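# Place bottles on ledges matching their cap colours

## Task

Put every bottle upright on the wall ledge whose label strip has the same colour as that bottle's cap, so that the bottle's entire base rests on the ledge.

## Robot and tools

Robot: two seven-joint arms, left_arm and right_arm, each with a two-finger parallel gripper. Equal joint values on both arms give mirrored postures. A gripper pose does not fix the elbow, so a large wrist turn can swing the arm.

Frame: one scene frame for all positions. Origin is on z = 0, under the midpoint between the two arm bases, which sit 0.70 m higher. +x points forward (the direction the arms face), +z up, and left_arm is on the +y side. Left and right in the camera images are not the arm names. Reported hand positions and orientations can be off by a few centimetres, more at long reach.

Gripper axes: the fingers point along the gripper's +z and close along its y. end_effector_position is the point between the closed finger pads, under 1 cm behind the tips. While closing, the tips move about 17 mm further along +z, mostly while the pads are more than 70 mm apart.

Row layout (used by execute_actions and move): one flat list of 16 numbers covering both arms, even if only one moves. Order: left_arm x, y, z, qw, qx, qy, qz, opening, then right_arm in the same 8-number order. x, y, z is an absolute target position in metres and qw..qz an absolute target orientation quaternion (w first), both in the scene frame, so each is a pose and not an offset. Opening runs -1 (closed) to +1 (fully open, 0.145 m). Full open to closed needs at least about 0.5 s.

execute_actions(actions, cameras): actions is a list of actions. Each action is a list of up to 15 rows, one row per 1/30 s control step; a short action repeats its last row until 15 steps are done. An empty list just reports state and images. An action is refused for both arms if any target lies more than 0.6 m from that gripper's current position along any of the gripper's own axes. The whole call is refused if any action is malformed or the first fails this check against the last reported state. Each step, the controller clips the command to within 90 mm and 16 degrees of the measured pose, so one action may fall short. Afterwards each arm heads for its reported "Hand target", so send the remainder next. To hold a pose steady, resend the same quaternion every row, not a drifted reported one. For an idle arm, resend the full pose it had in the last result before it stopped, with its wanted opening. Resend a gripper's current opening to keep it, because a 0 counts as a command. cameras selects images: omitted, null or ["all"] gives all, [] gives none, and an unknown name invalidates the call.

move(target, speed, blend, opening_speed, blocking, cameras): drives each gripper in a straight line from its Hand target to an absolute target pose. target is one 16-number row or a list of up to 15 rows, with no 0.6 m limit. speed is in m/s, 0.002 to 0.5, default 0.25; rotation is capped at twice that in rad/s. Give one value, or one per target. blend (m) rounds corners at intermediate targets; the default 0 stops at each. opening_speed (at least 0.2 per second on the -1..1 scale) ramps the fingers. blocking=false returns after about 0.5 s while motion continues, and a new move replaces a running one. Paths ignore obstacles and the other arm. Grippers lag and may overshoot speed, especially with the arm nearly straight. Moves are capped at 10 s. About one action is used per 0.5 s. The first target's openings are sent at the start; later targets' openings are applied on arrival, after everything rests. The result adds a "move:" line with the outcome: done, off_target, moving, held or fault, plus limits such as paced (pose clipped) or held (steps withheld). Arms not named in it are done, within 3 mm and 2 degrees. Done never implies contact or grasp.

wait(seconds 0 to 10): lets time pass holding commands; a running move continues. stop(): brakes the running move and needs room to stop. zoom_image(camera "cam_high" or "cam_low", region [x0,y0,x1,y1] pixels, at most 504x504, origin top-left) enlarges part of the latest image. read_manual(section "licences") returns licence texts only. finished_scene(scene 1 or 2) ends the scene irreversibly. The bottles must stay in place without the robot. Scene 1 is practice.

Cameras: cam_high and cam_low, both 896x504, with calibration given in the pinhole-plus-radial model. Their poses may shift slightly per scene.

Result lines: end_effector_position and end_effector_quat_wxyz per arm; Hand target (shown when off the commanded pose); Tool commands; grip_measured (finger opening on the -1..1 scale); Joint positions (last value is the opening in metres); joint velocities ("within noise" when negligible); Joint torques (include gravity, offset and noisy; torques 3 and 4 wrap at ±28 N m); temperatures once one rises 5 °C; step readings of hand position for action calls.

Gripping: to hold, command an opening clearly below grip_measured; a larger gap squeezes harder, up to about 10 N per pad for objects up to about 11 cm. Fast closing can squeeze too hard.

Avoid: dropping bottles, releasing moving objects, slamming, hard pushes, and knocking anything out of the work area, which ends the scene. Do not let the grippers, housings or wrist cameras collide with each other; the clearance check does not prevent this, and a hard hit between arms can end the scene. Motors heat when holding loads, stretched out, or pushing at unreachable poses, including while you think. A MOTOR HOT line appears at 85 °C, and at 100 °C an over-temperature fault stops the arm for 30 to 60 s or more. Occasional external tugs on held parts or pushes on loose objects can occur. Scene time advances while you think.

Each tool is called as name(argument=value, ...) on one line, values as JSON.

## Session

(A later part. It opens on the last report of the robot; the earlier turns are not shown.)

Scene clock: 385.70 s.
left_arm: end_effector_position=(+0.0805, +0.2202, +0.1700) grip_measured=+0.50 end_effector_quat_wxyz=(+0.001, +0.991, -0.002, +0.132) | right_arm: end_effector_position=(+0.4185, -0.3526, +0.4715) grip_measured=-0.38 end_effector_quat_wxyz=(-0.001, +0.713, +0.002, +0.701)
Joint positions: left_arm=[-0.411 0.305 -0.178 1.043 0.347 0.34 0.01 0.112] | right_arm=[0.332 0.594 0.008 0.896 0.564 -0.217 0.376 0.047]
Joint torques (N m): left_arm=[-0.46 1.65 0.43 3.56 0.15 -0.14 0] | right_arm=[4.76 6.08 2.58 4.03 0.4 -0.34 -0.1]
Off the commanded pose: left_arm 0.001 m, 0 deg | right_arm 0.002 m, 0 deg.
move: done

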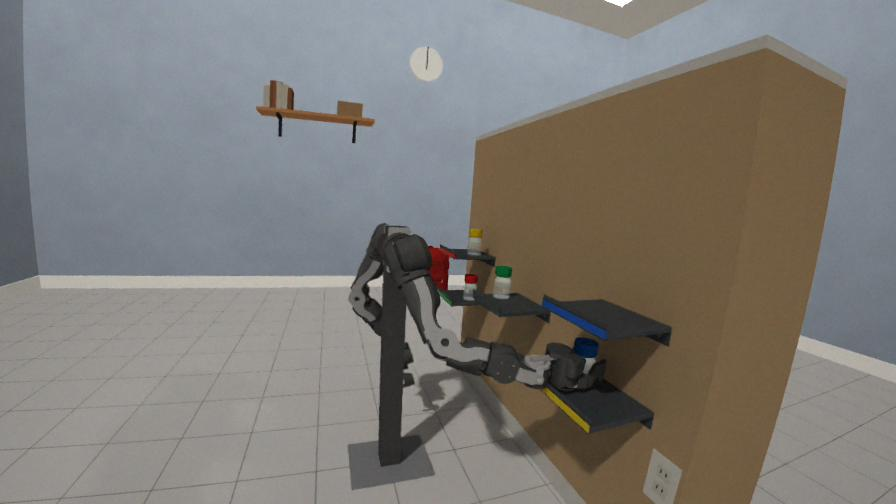

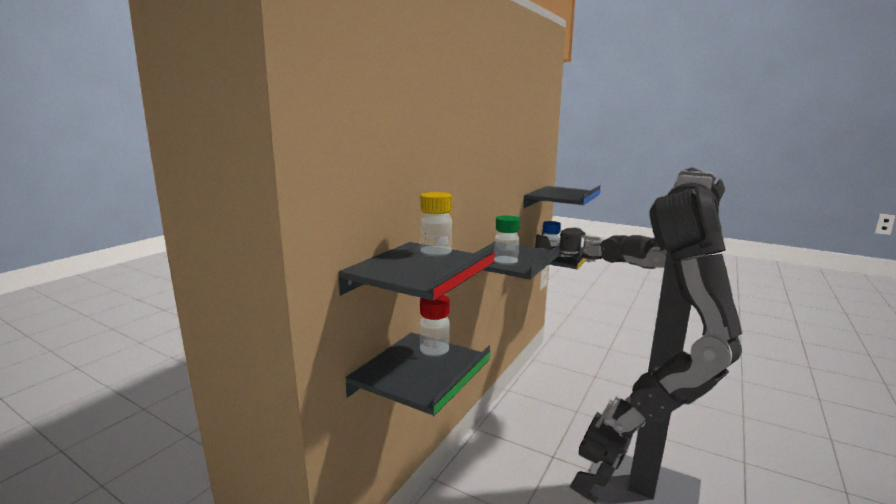

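move(target=[[0.1,0.24,0.25,0,0.9659,0,0.2588,0.5,0.418,-0.354,0.500,0,0.7133,0,0.7009,-0.7],[0.2,0.3,0.42,0,0.8660,0,0.5,1,0.30,-0.35,0.505,0,0.7133,0,0.7009,-0.7],[0.28,0.317,0.67,0,0.7253,0,0.6884,1,0.29,-0.35,0.56,0,0.7133,0,0.7009,-0.7]], speed=[0.05,0.15,0.15])

zoom_image(camera="cam_high", region=[400, 210, 660, 430])

zoom_image(camera="cam_low", region=[330, 160, 630, 320])

Scene clock: 404.53 s.
left_arm: end_effector_position=(+0.2801, +0.3151, +0.6722) grip_measured=+1.00 end_effector_quat_wxyz=(+0.001, +0.723, -0.005, +0.691) | right_arm: end_effector_position=(+0.2893, -0.3498, +0.5502) grip_measured=-0.39 end_effector_quat_wxyz=(-0.001, +0.726, -0.003, +0.688)
Joint positions: left_arm=[-0.457 0.832 0.881 2.183 1.12 0.611 0.013 0.145] | right_arm=[-0.424 0.593 0.615 1.801 0.707 0.185 0.348 0.046]
Joint torques (N m): left_arm=[1.6 4.65 1.96 1.63 0.19 -0.51 -0.05] | right_arm=[2.78 5.47 5.37 4.89 0.53 -0.86 0.14]
Hand target: left_arm +0.2800, +0.3170, +0.6700; +0.000, +0.725, +0.000, +0.688 | right_arm +0.2900, -0.3499, +0.5600; +0.000, +0.713, +0.000, +0.701
Off the commanded pose: left_arm 0.003 m, 1 deg | right_arm 0.010 m, 2 deg.
move: off_target (right_arm)

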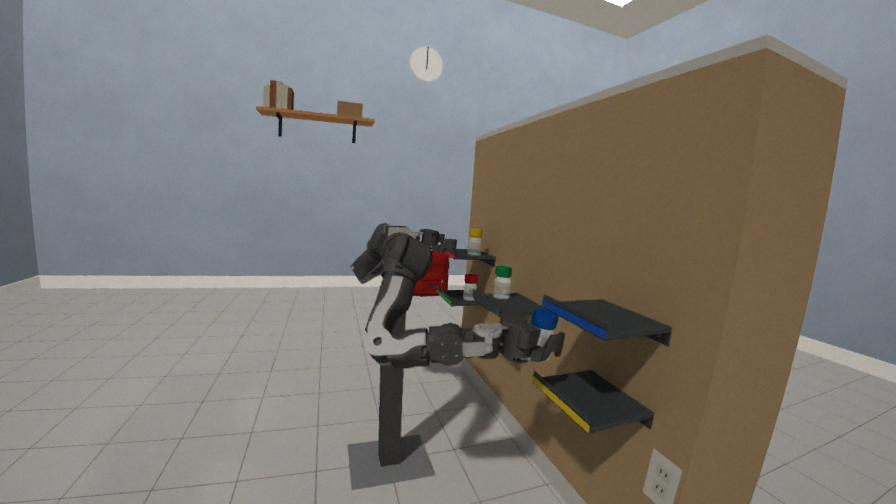

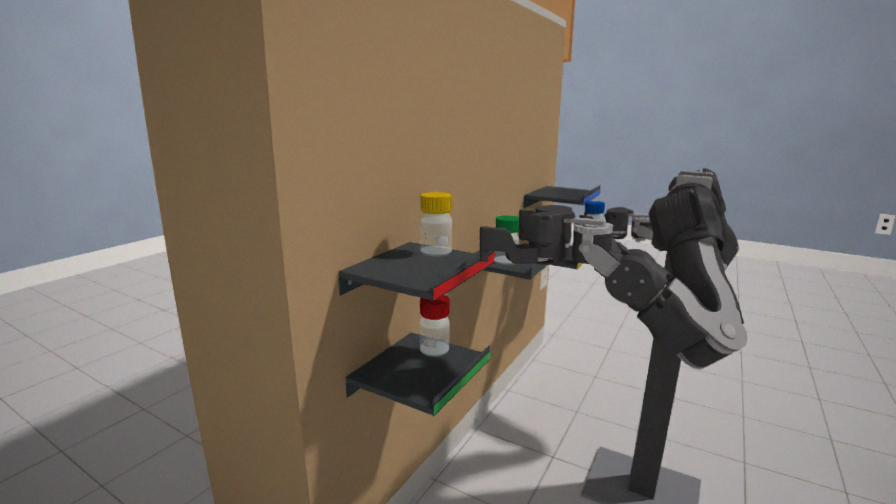

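Scaled by 1.938 from the camera's 896x504 image, which has a finer 1280x720 frame.

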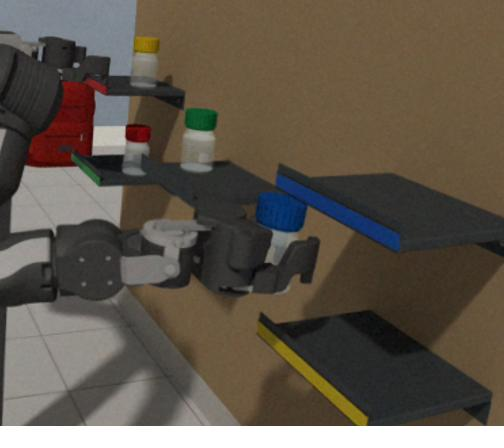

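Scaled by 1.680 from the camera's 896x504 image, which has a finer 1280x720 frame.

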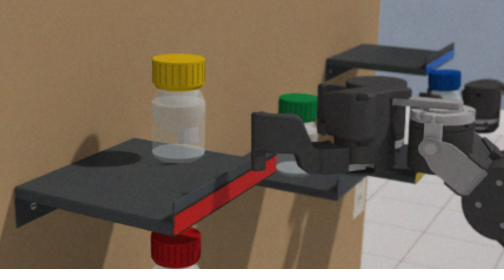

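move(target=[[0.30,0.317,0.669,0,0.7253,0,0.6884,1,0.26,-0.35,0.56,0,0.7133,0,0.7009,-0.7],[0.418,0.317,0.669,0,0.7253,0,0.6884,1,0.26,-0.35,0.705,0,0.7133,0,0.7009,-0.7]], speed=0.1)

zoom_image(camera="cam_high", region=[400, 210, 660, 430])

zoom_image(camera="cam_low", region=[330, 160, 630, 320])

Scene clock: 430.53 s.
left_arm: end_effector_position=(+0.4173, +0.3180, +0.6715) grip_measured=+1.00 end_effector_quat_wxyz=(-0.002, +0.724, +0.002, +0.690) | right_arm: end_effector_position=(+0.2606, -0.3489, +0.7043) grip_measured=-0.47 end_effector_quat_wxyz=(-0.001, +0.714, +0.003, +0.700)
Joint positions: left_arm=[0.5 0.974 -0.099 1.606 1.018 0.483 -0.1 0.145] | right_arm=[-0.374 0.826 1.092 2.087 1.083 0.785 0.236 0.04]
Joint torques (N m): left_arm=[7 5 1.87 2.21 0.05 -0.69 0.23] | right_arm=[1.12 5.71 3.34 1.63 0.34 -0.36 -0.16]
Hand target: left_arm +0.4180, +0.3169, +0.6692; +0.000, +0.725, +0.000, +0.689 | right_arm +0.2600, -0.3500, +0.7049; +0.000, +0.713, +0.000, +0.701
Off the commanded pose: left_arm 0.003 m, 0 deg | right_arm 0.001 m, 0 deg.
joint sent to its limit (right arm) — joint 6 (wrist pitch), upper limit. The joint targets still meet the commanded pose.
move: done

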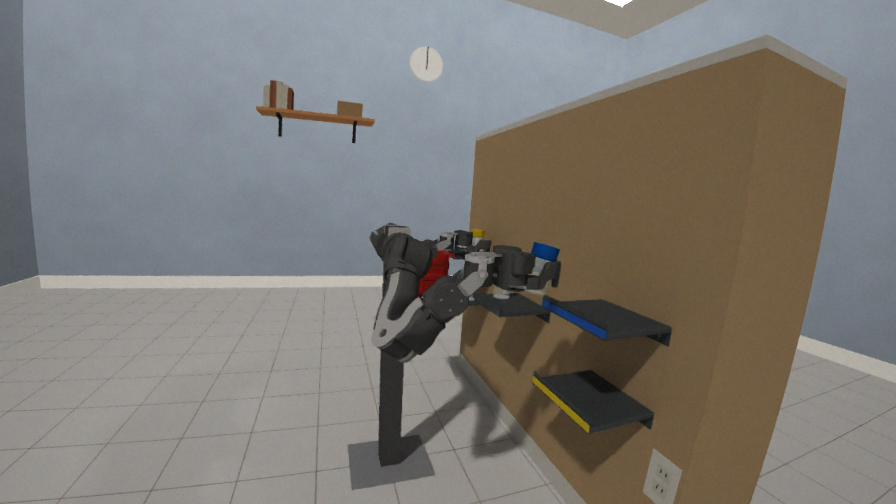

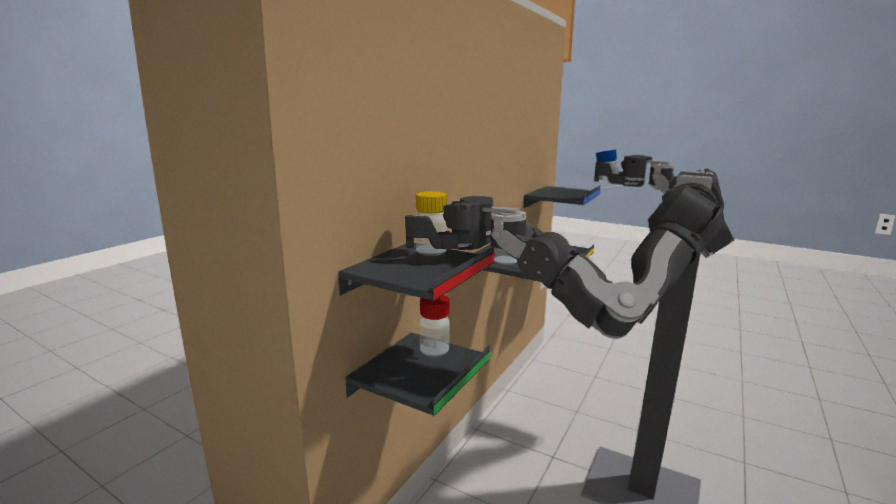

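Scaled by 1.938 from the camera's 896x504 image, which has a finer 1280x720 frame.

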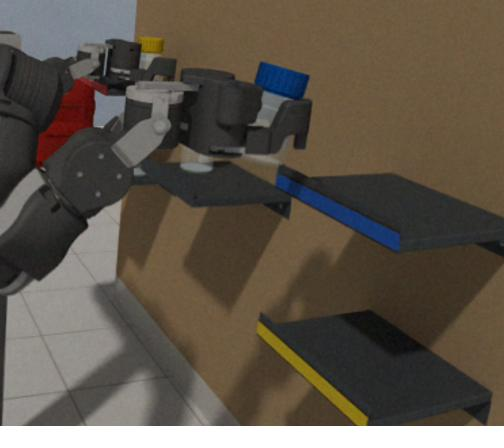

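Scaled by 1.680 from the camera's 896x504 image, which has a finer 1280x720 frame.

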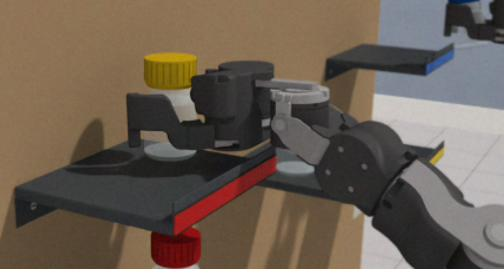

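zoom_image(camera="cam_high", region=[490, 220, 590, 310])

zoom_image(camera="cam_low", region=[570, 130, 660, 210])

Scaled by 5.040 from the camera's 896x504 image, which has a finer 1280x720 frame.

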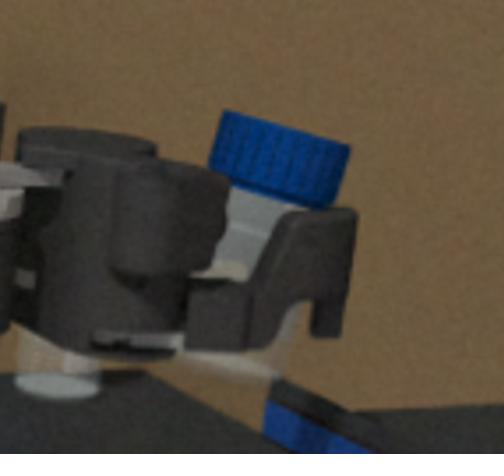

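Scaled by 5.600 from the camera's 896x504 image, which has a finer 1280x720 frame.

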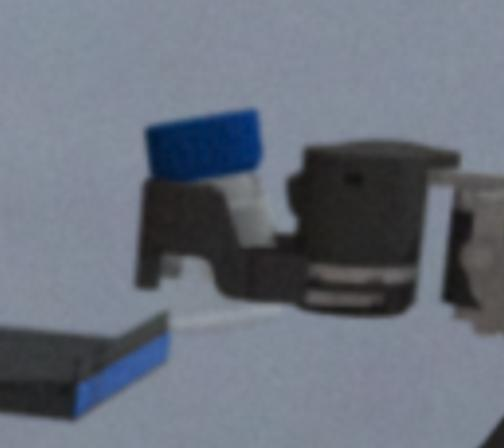

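move(target=[[0.418,0.317,0.669,0,0.7253,0,0.6884,-0.8,0.26,-0.35,0.71,0,0.7133,0,0.7009,-0.8],[0.418,0.317,0.69,0,0.7253,0,0.6884,-0.8,0.34,-0.351,0.71,0,0.7071,0,0.7071,-0.8],[0.418,0.317,0.69,0,0.7253,0,0.6884,-0.8,0.412,-0.352,0.70,0,0.6756,0,0.7373,-0.8]], speed=0.08, opening_speed=1)

zoom_image(camera="cam_high", region=[520, 220, 680, 350])

zoom_image(camera="cam_low", region=[520, 130, 610, 210])

zoom_image(camera="cam_low", region=[330, 160, 530, 300])

Scene clock: 457.00 s.
left_arm: end_effector_position=(+0.4179, +0.3176, +0.6876) grip_measured=-0.54 end_effector_quat_wxyz=(-0.001, +0.728, +0.000, +0.685) | right_arm: end_effector_position=(+0.4119, -0.3530, +0.6972) grip_measured=-0.47 end_effector_quat_wxyz=(+0.001, +0.681, -0.002, +0.733)
Joint positions: left_arm=[0.573 0.974 -0.099 1.604 1.025 0.569 -0.099 0.035] | right_arm=[0.484 0.945 0.066 1.502 0.902 0.422 0.098 0.04]
Joint torques (N m): left_arm=[7.98 4.71 2.92 3.15 0.09 -0.78 0.07] | right_arm=[5.6 5.71 3.29 2.52 0.13 -0.77 0.17]
Hand target: left_arm +0.4180, +0.3170, +0.6899; +0.000, +0.725, +0.000, +0.688 | right_arm +0.4120, -0.3520, +0.7001; +0.000, +0.676, +0.000, +0.737
Off the commanded pose: left_arm 0.002 m, 1 deg | right_arm 0.003 m, 1 deg.
move: done

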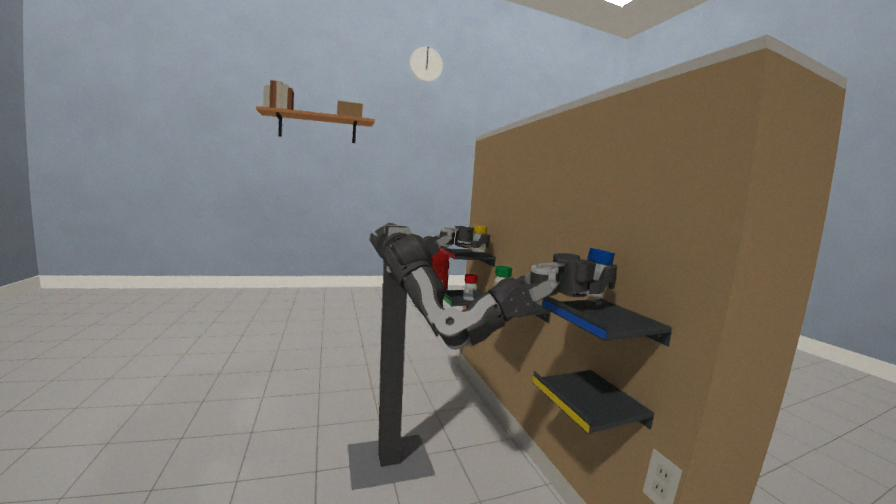

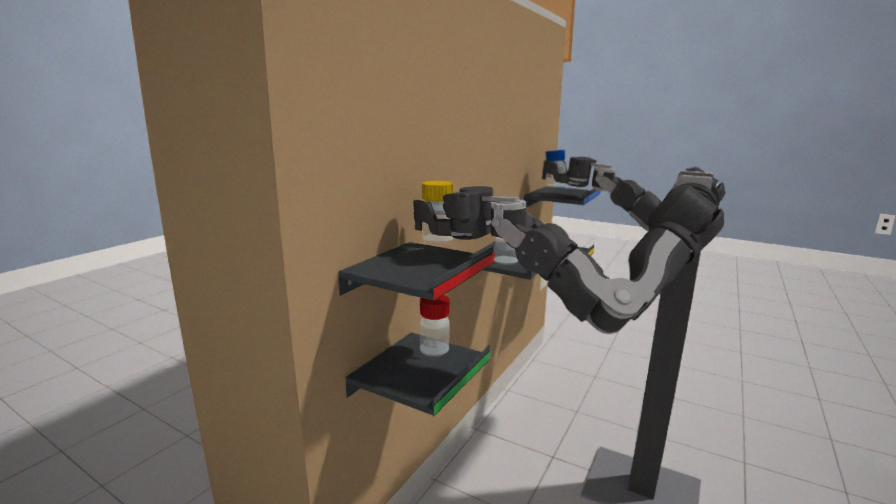

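Scaled by 3.150 from the camera's 896x504 image, which has a finer 1280x720 frame.

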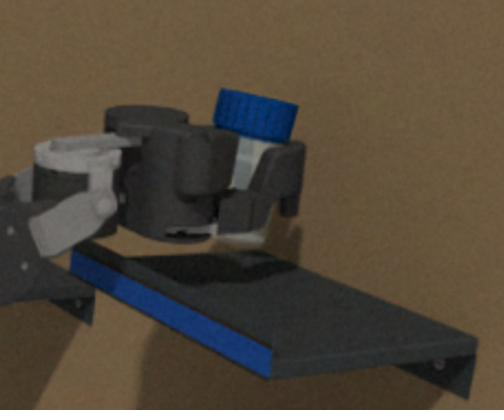

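Scaled by 5.600 from the camera's 896x504 image, which has a finer 1280x720 frame.

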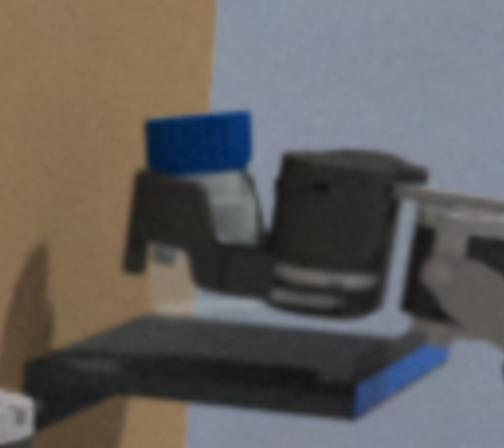

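Scaled by 2.520 from the camera's 896x504 image, which has a finer 1280x720 frame.

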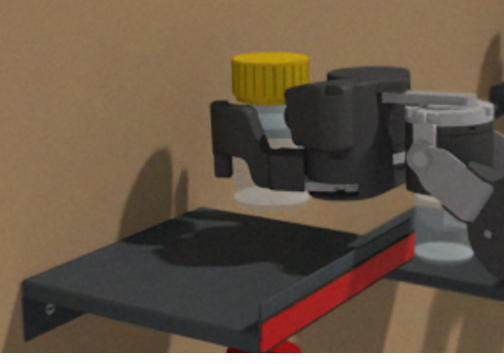

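move(target=[0.418,0.317,0.69,0,0.7253,0,0.6884,-0.8,0.412,-0.352,0.676,0,0.6756,0,0.7373,-0.8], speed=0.04)

zoom_image(camera="cam_high", region=[520, 220, 680, 350])

zoom_image(camera="cam_low", region=[520, 130, 610, 210])

Scene clock: 465.57 s.
left_arm: end_effector_position=(+0.4179, +0.3176, +0.6876) grip_measured=-0.54 end_effector_quat_wxyz=(-0.001, +0.728, +0.000, +0.685) | right_arm: end_effector_position=(+0.4123, -0.3516, +0.6741) grip_measured=-0.47 end_effector_quat_wxyz=(+0.001, +0.680, +0.000, +0.733)
Joint positions: left_arm=[0.573 0.974 -0.099 1.604 1.025 0.569 -0.099 0.035] | right_arm=[0.409 0.925 0.066 1.492 0.886 0.337 0.107 0.04]
Joint torques (N m): left_arm=[7.98 4.71 2.92 3.14 0.1 -0.78 0.07] | right_arm=[4.84 6 4.05 2.52 0.16 -0.77 0.15]
Off the commanded pose: left_arm 0.002 m, 1 deg | right_arm 0.002 m, 1 deg.
move: done

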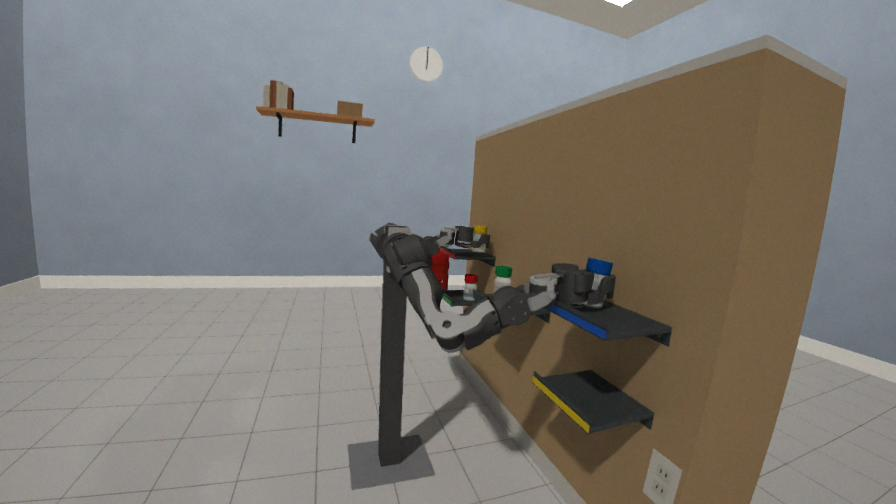

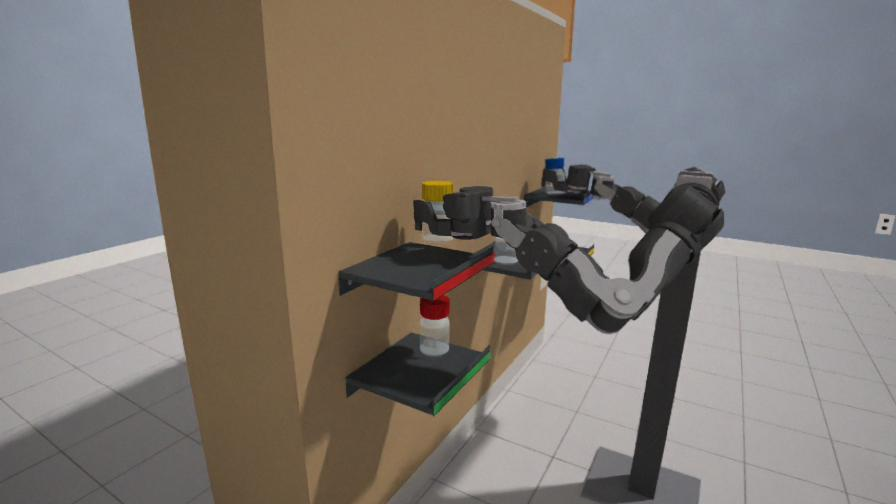

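Scaled by 3.150 from the camera's 896x504 image, which has a finer 1280x720 frame.

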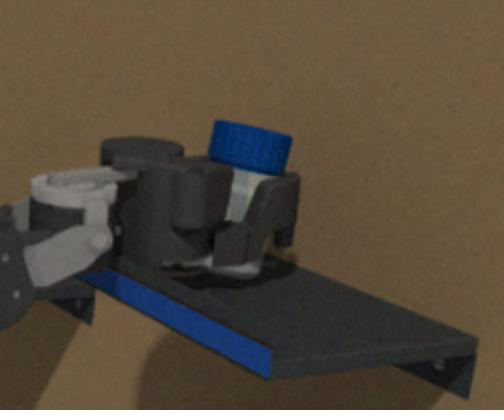

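Scaled by 5.600 from the camera's 896x504 image, which has a finer 1280x720 frame.

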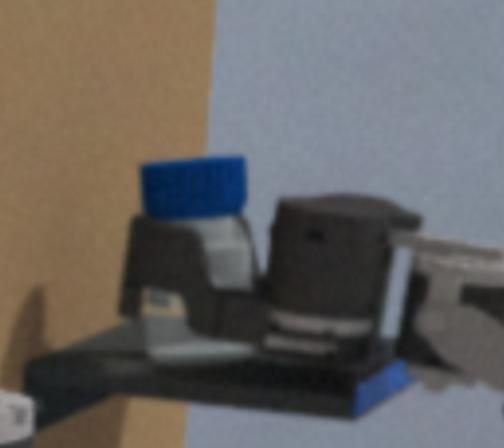

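move(target=[0.418,0.317,0.69,0,0.7253,0,0.6884,-0.8,0.412,-0.352,0.667,0,0.6756,0,0.7373,-0.8], speed=0.03)

zoom_image(camera="cam_high", region=[520, 220, 680, 350])

zoom_image(camera="cam_low", region=[520, 130, 610, 210])

Scene clock: 472.37 s.
left_arm: end_effector_position=(+0.4179, +0.3176, +0.6876) grip_measured=-0.54 end_effector_quat_wxyz=(-0.001, +0.728, +0.000, +0.685) | right_arm: end_effector_position=(+0.4112, -0.3522, +0.6735) grip_measured=-0.47 end_effector_quat_wxyz=(+0.001, +0.668, +0.000, +0.744)
Joint positions: left_arm=[0.573 0.974 -0.099 1.604 1.025 0.569 -0.099 0.035] | right_arm=[0.388 0.925 0.066 1.489 0.89 0.282 0.109 0.04]
Joint torques (N m): left_arm=[7.98 4.71 2.92 3.14 0.1 -0.78 0.07] | right_arm=[3.78 6.16 2.13 1.84 0.19 -0.23 0.05]
Hand target: left_arm +0.4180, +0.3170, +0.6899; +0.000, +0.725, +0.000, +0.688 | right_arm +0.4119, -0.3520, +0.6670; +0.000, +0.676, +0.000, +0.737
Off the commanded pose: left_arm 0.002 m, 1 deg | right_arm 0.007 m, 1 deg.
move: off_target (right_arm)

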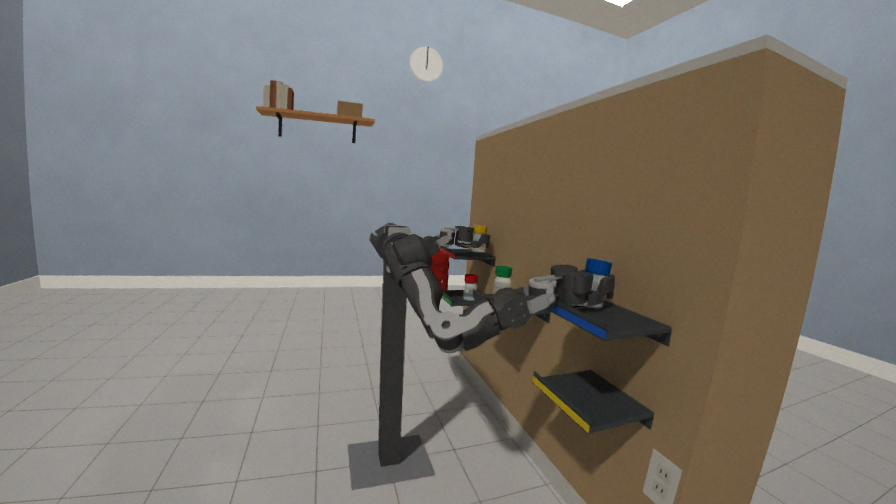

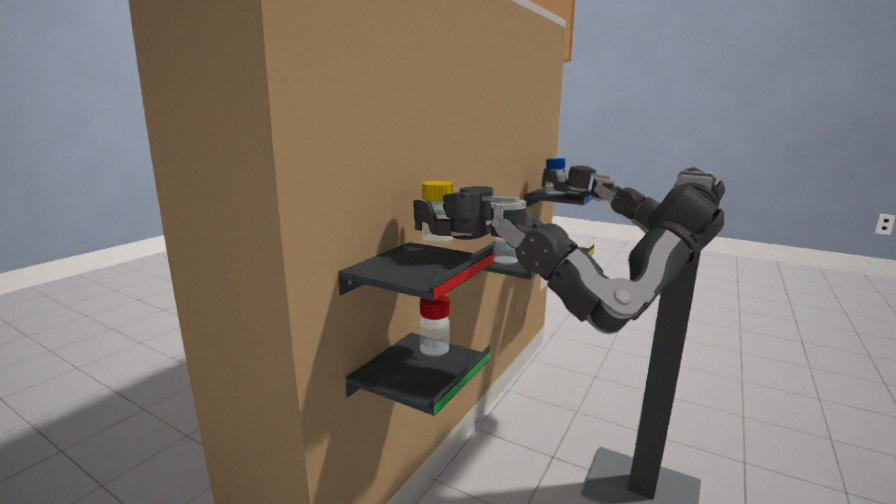

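Scaled by 3.150 from the camera's 896x504 image, which has a finer 1280x720 frame.

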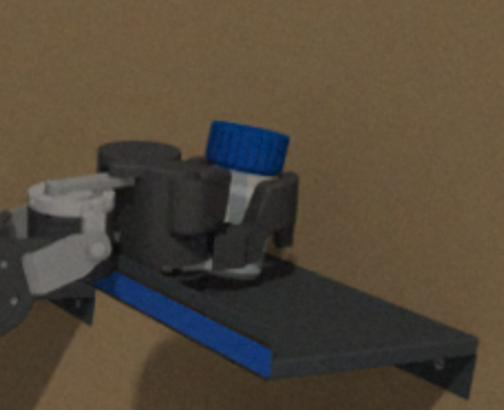

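Scaled by 5.600 from the camera's 896x504 image, which has a finer 1280x720 frame.

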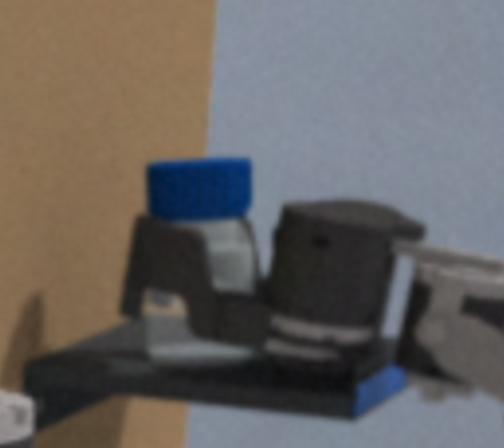

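move(target=[[0.418,0.317,0.69,0,0.7253,0,0.6884,-0.8,0.411,-0.352,0.6725,0,0.668,0,0.744,-0.8],[0.418,0.317,0.69,0,0.7253,0,0.6884,-0.8,0.411,-0.352,0.6725,0,0.668,0,0.744,0.9]], speed=0.03, opening_speed=0.8)

zoom_image(camera="cam_high", region=[520, 220, 680, 350])

zoom_image(camera="cam_low", region=[520, 130, 610, 210])

Scene clock: 483.37 s.
left_arm: end_effector_position=(+0.4179, +0.3176, +0.6876) grip_measured=-0.54 end_effector_quat_wxyz=(-0.001, +0.728, +0.000, +0.685) | right_arm: end_effector_position=(+0.4111, -0.3521, +0.6728) grip_measured=+0.90 end_effector_quat_wxyz=(+0.001, +0.668, +0.000, +0.744)
Joint positions: left_arm=[0.573 0.974 -0.099 1.604 1.025 0.569 -0.099 0.035] | right_arm=[0.385 0.925 0.066 1.489 0.891 0.279 0.109 0.139]
Joint torques (N m): left_arm=[7.95 4.71 2.92 3.15 0.1 -0.78 0.07] | right_arm=[4.5 6.13 3.6 2.77 0.22 -0.42 0.01]
Off the commanded pose: left_arm 0.002 m, 1 deg | right_arm 0.000 m, 0 deg.
move: done

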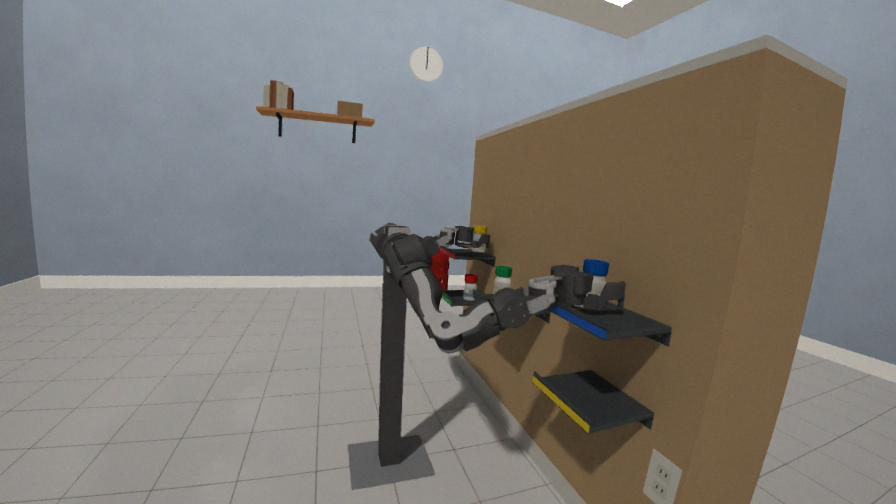

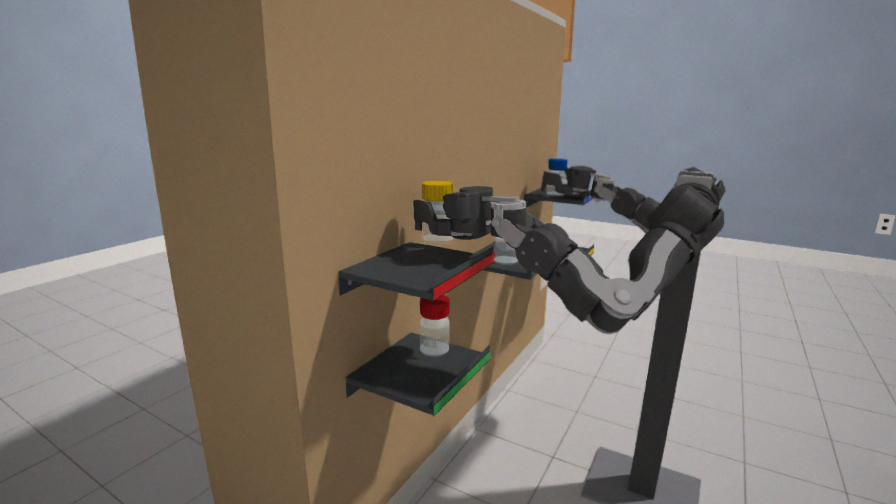

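Scaled by 3.150 from the camera's 896x504 image, which has a finer 1280x720 frame.

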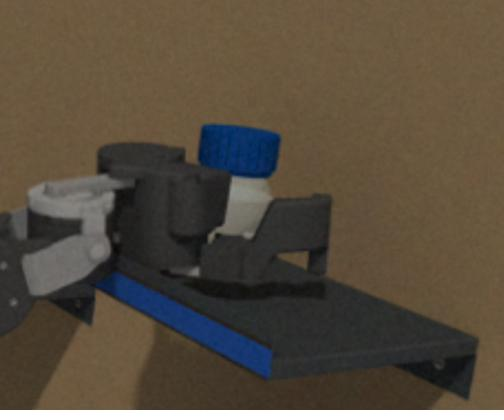

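Scaled by 5.600 from the camera's 896x504 image, which has a finer 1280x720 frame.

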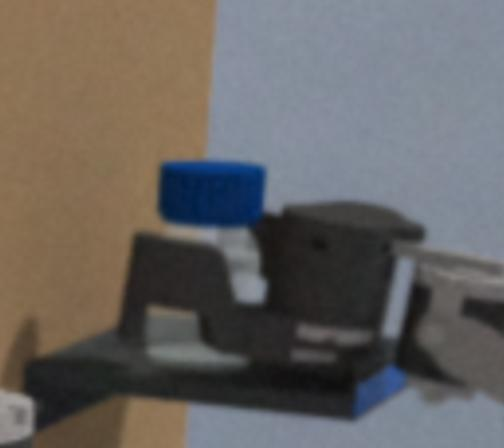

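move(target=[[0.418,0.317,0.705,0,0.7253,0,0.6884,-0.8,0.36,-0.352,0.6735,0,0.668,0,0.744,0.9],[0.28,0.28,0.70,0,0.7253,0,0.6884,-0.8,0.27,-0.352,0.675,0,0.668,0,0.744,0.9],[0.28,0.10,0.64,0,0.7253,0,0.6884,-0.8,0.25,-0.36,0.52,0,0.7253,0,0.6884,0.9],[0.29,-0.05,0.62,0,0.7253,0,0.6884,-0.8,0.15,-0.30,0.34,0,0.8870,0,0.4617,0.9]], speed=[0.07,0.14,0.15,0.15], blend=[0,0.02,0.03,0])

zoom_image(camera="cam_high", region=[420, 220, 680, 420])

zoom_image(camera="cam_low", region=[480, 150, 680, 290])

Scene clock: 505.93 s.
left_arm: end_effector_position=(+0.2900, -0.0501, +0.6196) grip_measured=-0.54 end_effector_quat_wxyz=(+0.002, +0.727, -0.002, +0.687) | right_arm: end_effector_position=(+0.1506, -0.2996, +0.3411) grip_measured=+0.90 end_effector_quat_wxyz=(-0.002, +0.886, +0.001, +0.464)
Joint positions: left_arm=[0.414 -0.162 -1.116 1.928 0.451 0.663 -1.375 0.035] | right_arm=[-0.851 0.49 0.254 1.615 0.528 -0.083 0.207 0.139]
Joint torques (N m): left_arm=[5.39 -4.21 0.08 3.43 -0.41 -0.33 -0.03] | right_arm=[-1.2 2.94 1.92 2.67 0.15 -0.22 -0.11]
Off the commanded pose: left_arm 0.000 m, 0 deg | right_arm 0.001 m, 0 deg.
joint sent to its limit (left arm) — joint 2 (shoulder roll), lower limit. The joint targets still meet the commanded pose.
move: done; limits=paced

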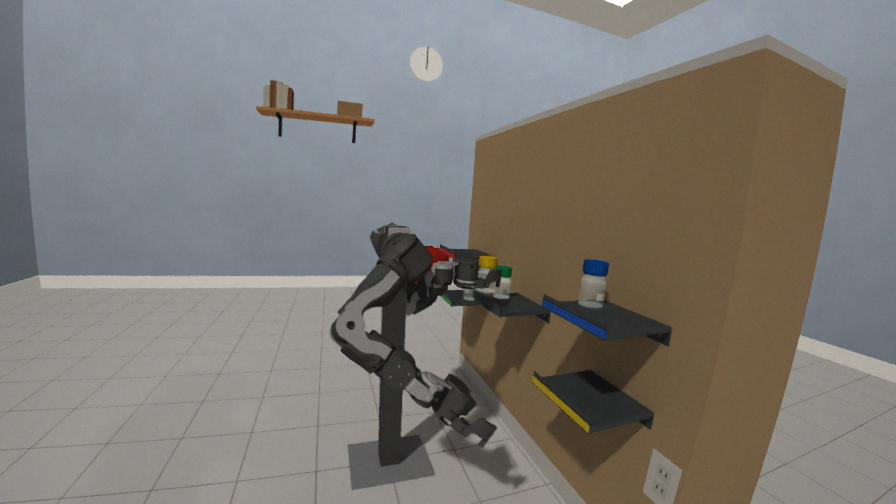

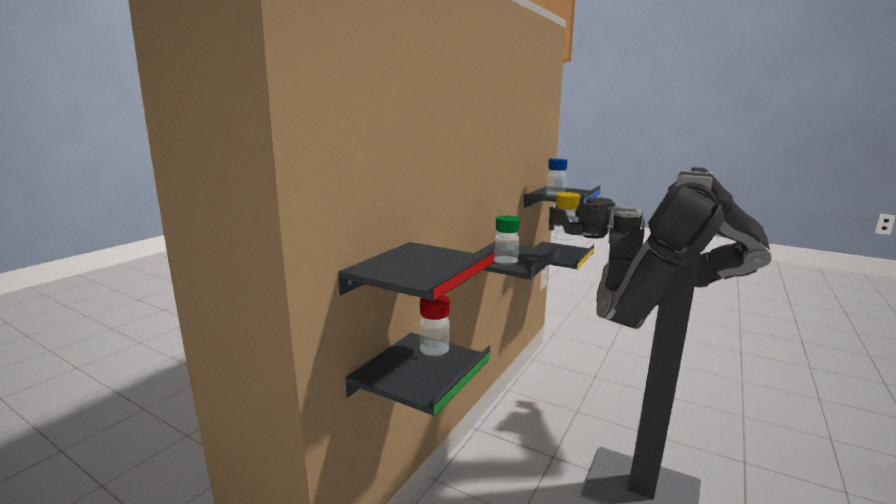

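Scaled by 1.938 from the camera's 896x504 image, which has a finer 1280x720 frame.

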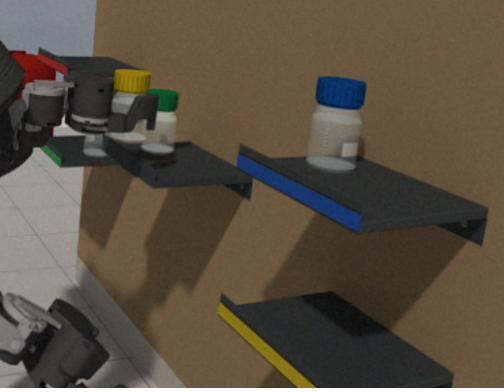

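Scaled by 2.520 from the camera's 896x504 image, which has a finer 1280x720 frame.

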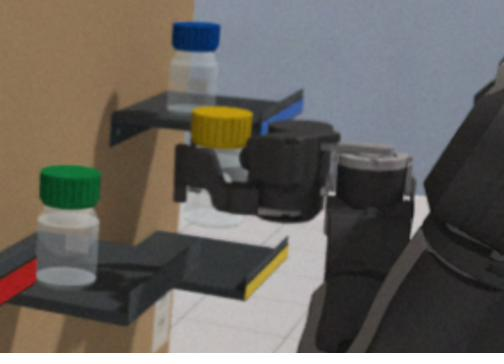

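move(target=[[0.31,-0.06,0.61,0.1195,0.7143,-0.1259,0.6779,-0.8,0.15,-0.30,0.34,0,0.8870,0,0.4617,0.9],[0.418,-0.085,0.60,0.1195,0.7143,-0.1259,0.6779,-0.8,0.15,-0.30,0.34,0,0.8870,0,0.4617,0.9],[0.418,-0.085,0.58,0.1195,0.7143,-0.1259,0.6779,-0.8,0.15,-0.30,0.34,0,0.8870,0,0.4617,0.9]], speed=[0.15,0.1,0.05])

zoom_image(camera="cam_high", region=[440, 230, 600, 350])

zoom_image(camera="cam_low", region=[480, 150, 640, 290])

Scene clock: 525.30 s.
left_arm: end_effector_position=(+0.4178, -0.0849, +0.5804) grip_measured=-0.54 end_effector_quat_wxyz=(+0.119, +0.716, -0.125, +0.676) | right_arm: end_effector_position=(+0.1506, -0.2996, +0.3411) grip_measured=+0.90 end_effector_quat_wxyz=(-0.002, +0.886, +0.001, +0.464)
Joint positions: left_arm=[0.81 0.001 -1.051 1.36 0.739 0.251 -0.713 0.035] | right_arm=[-0.851 0.49 0.254 1.615 0.528 -0.083 0.207 0.139]
Joint torques (N m): left_arm=[8.9 -2.02 1.44 3.67 -0.35 -0.79 0.21] | right_arm=[-0.96 2.68 1.92 2.58 0.14 -0.22 -0.12]
Off the commanded pose: left_arm 0.000 m, 0 deg | right_arm 0.001 m, 0 deg.
move: done

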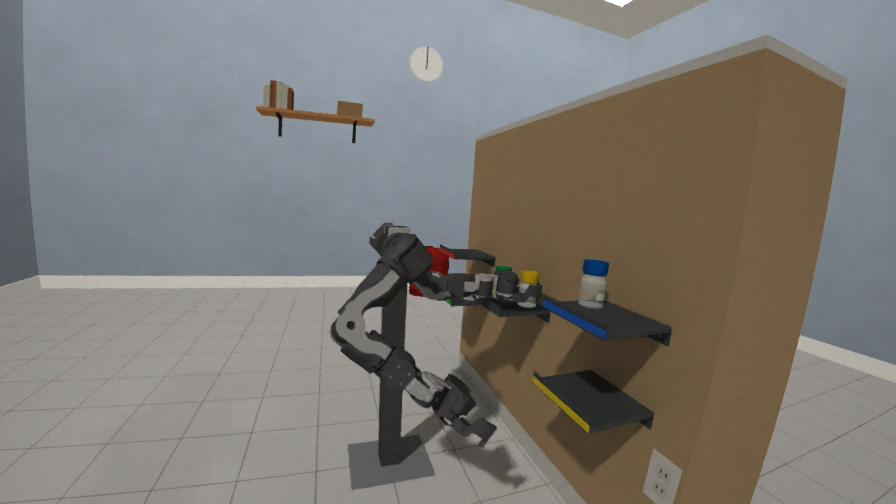

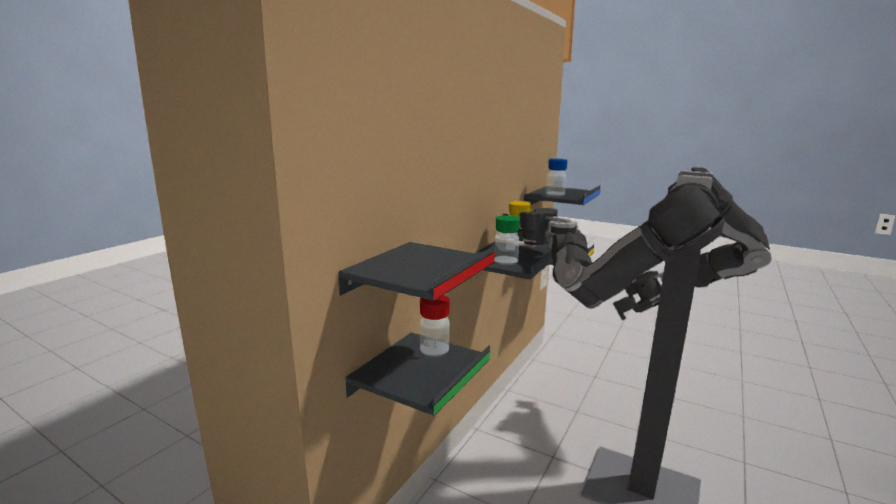

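Scaled by 3.150 from the camera's 896x504 image, which has a finer 1280x720 frame.

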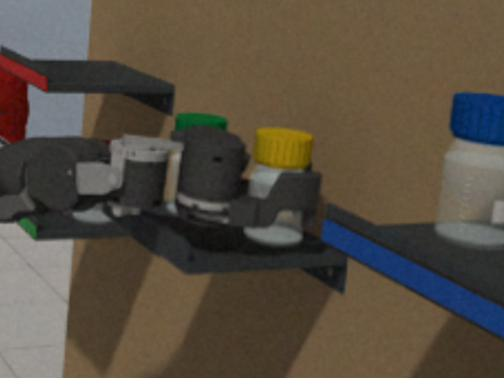

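Scaled by 3.150 from the camera's 896x504 image, which has a finer 1280x720 frame.

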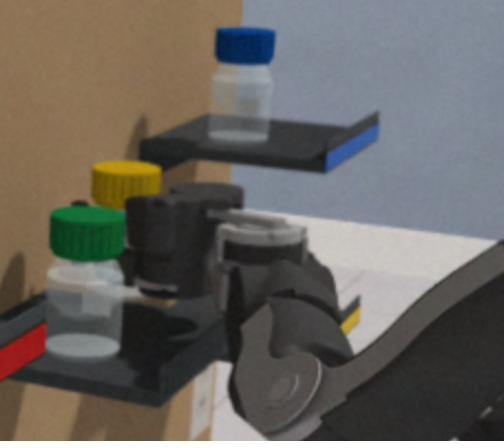

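move(target=[0.418,-0.082,0.569,0.1195,0.7143,-0.1259,0.6779,-0.8,0.15,-0.30,0.34,0,0.8870,0,0.4617,0.9], speed=0.03)

zoom_image(camera="cam_high", region=[470, 230, 570, 320])

Scene clock: 536.93 s.
left_arm: end_effector_position=(+0.4179, -0.0820, +0.5702) grip_measured=-0.54 end_effector_quat_wxyz=(+0.119, +0.716, -0.125, +0.677) | right_arm: end_effector_position=(+0.1506, -0.2996, +0.3411) grip_measured=+0.90 end_effector_quat_wxyz=(-0.002, +0.886, +0.001, +0.464)
Joint positions: left_arm=[0.797 0.017 -1.071 1.346 0.736 0.21 -0.703 0.035] | right_arm=[-0.851 0.49 0.254 1.615 0.528 -0.083 0.207 0.139]
Joint torques (N m): left_arm=[8.56 -1.99 1.39 3.59 -0.33 -0.78 0.21] | right_arm=[-1.12 2.81 1.91 2.69 0.15 -0.21 -0.11]
Motor temperatures (°C): left_arm=[25 22 24 22 22 25 21] | right_arm=[22 25 23 20 20 20 21]
Off the commanded pose: left_arm 0.001 m, 0 deg | right_arm 0.001 m, 0 deg.
move: done

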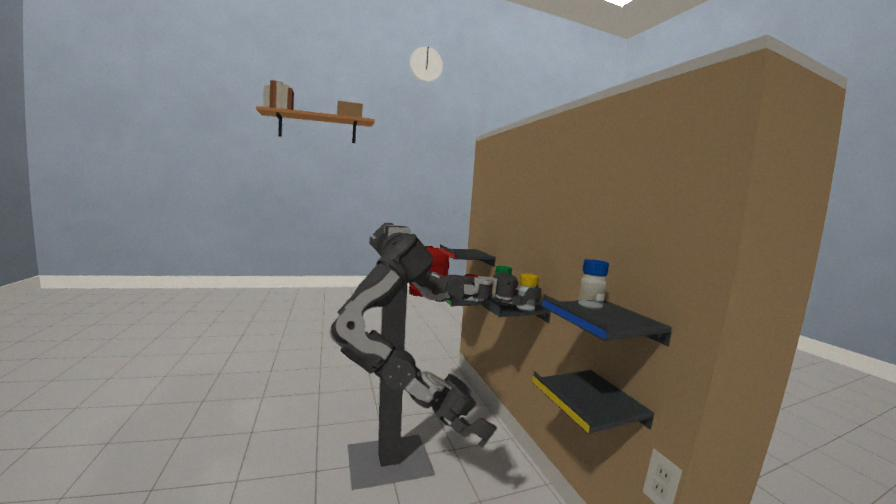

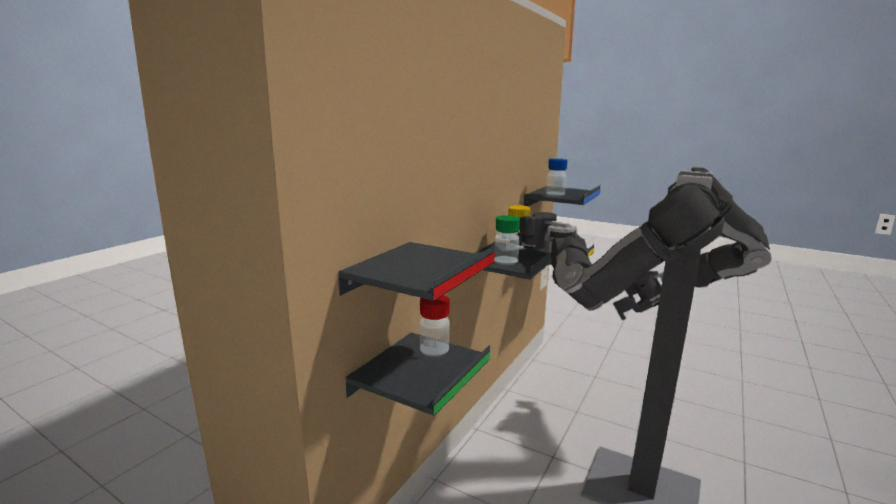

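Scaled by 5.040 from the camera's 896x504 image, which has a finer 1280x720 frame.

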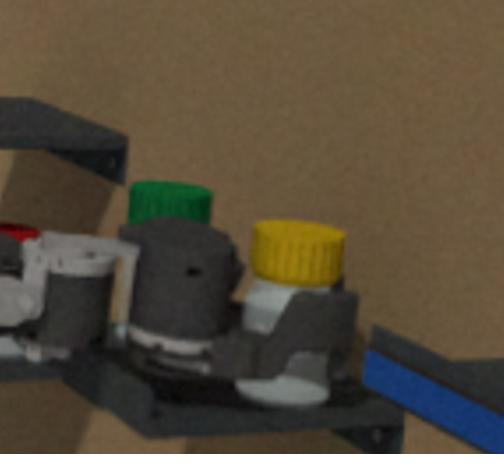

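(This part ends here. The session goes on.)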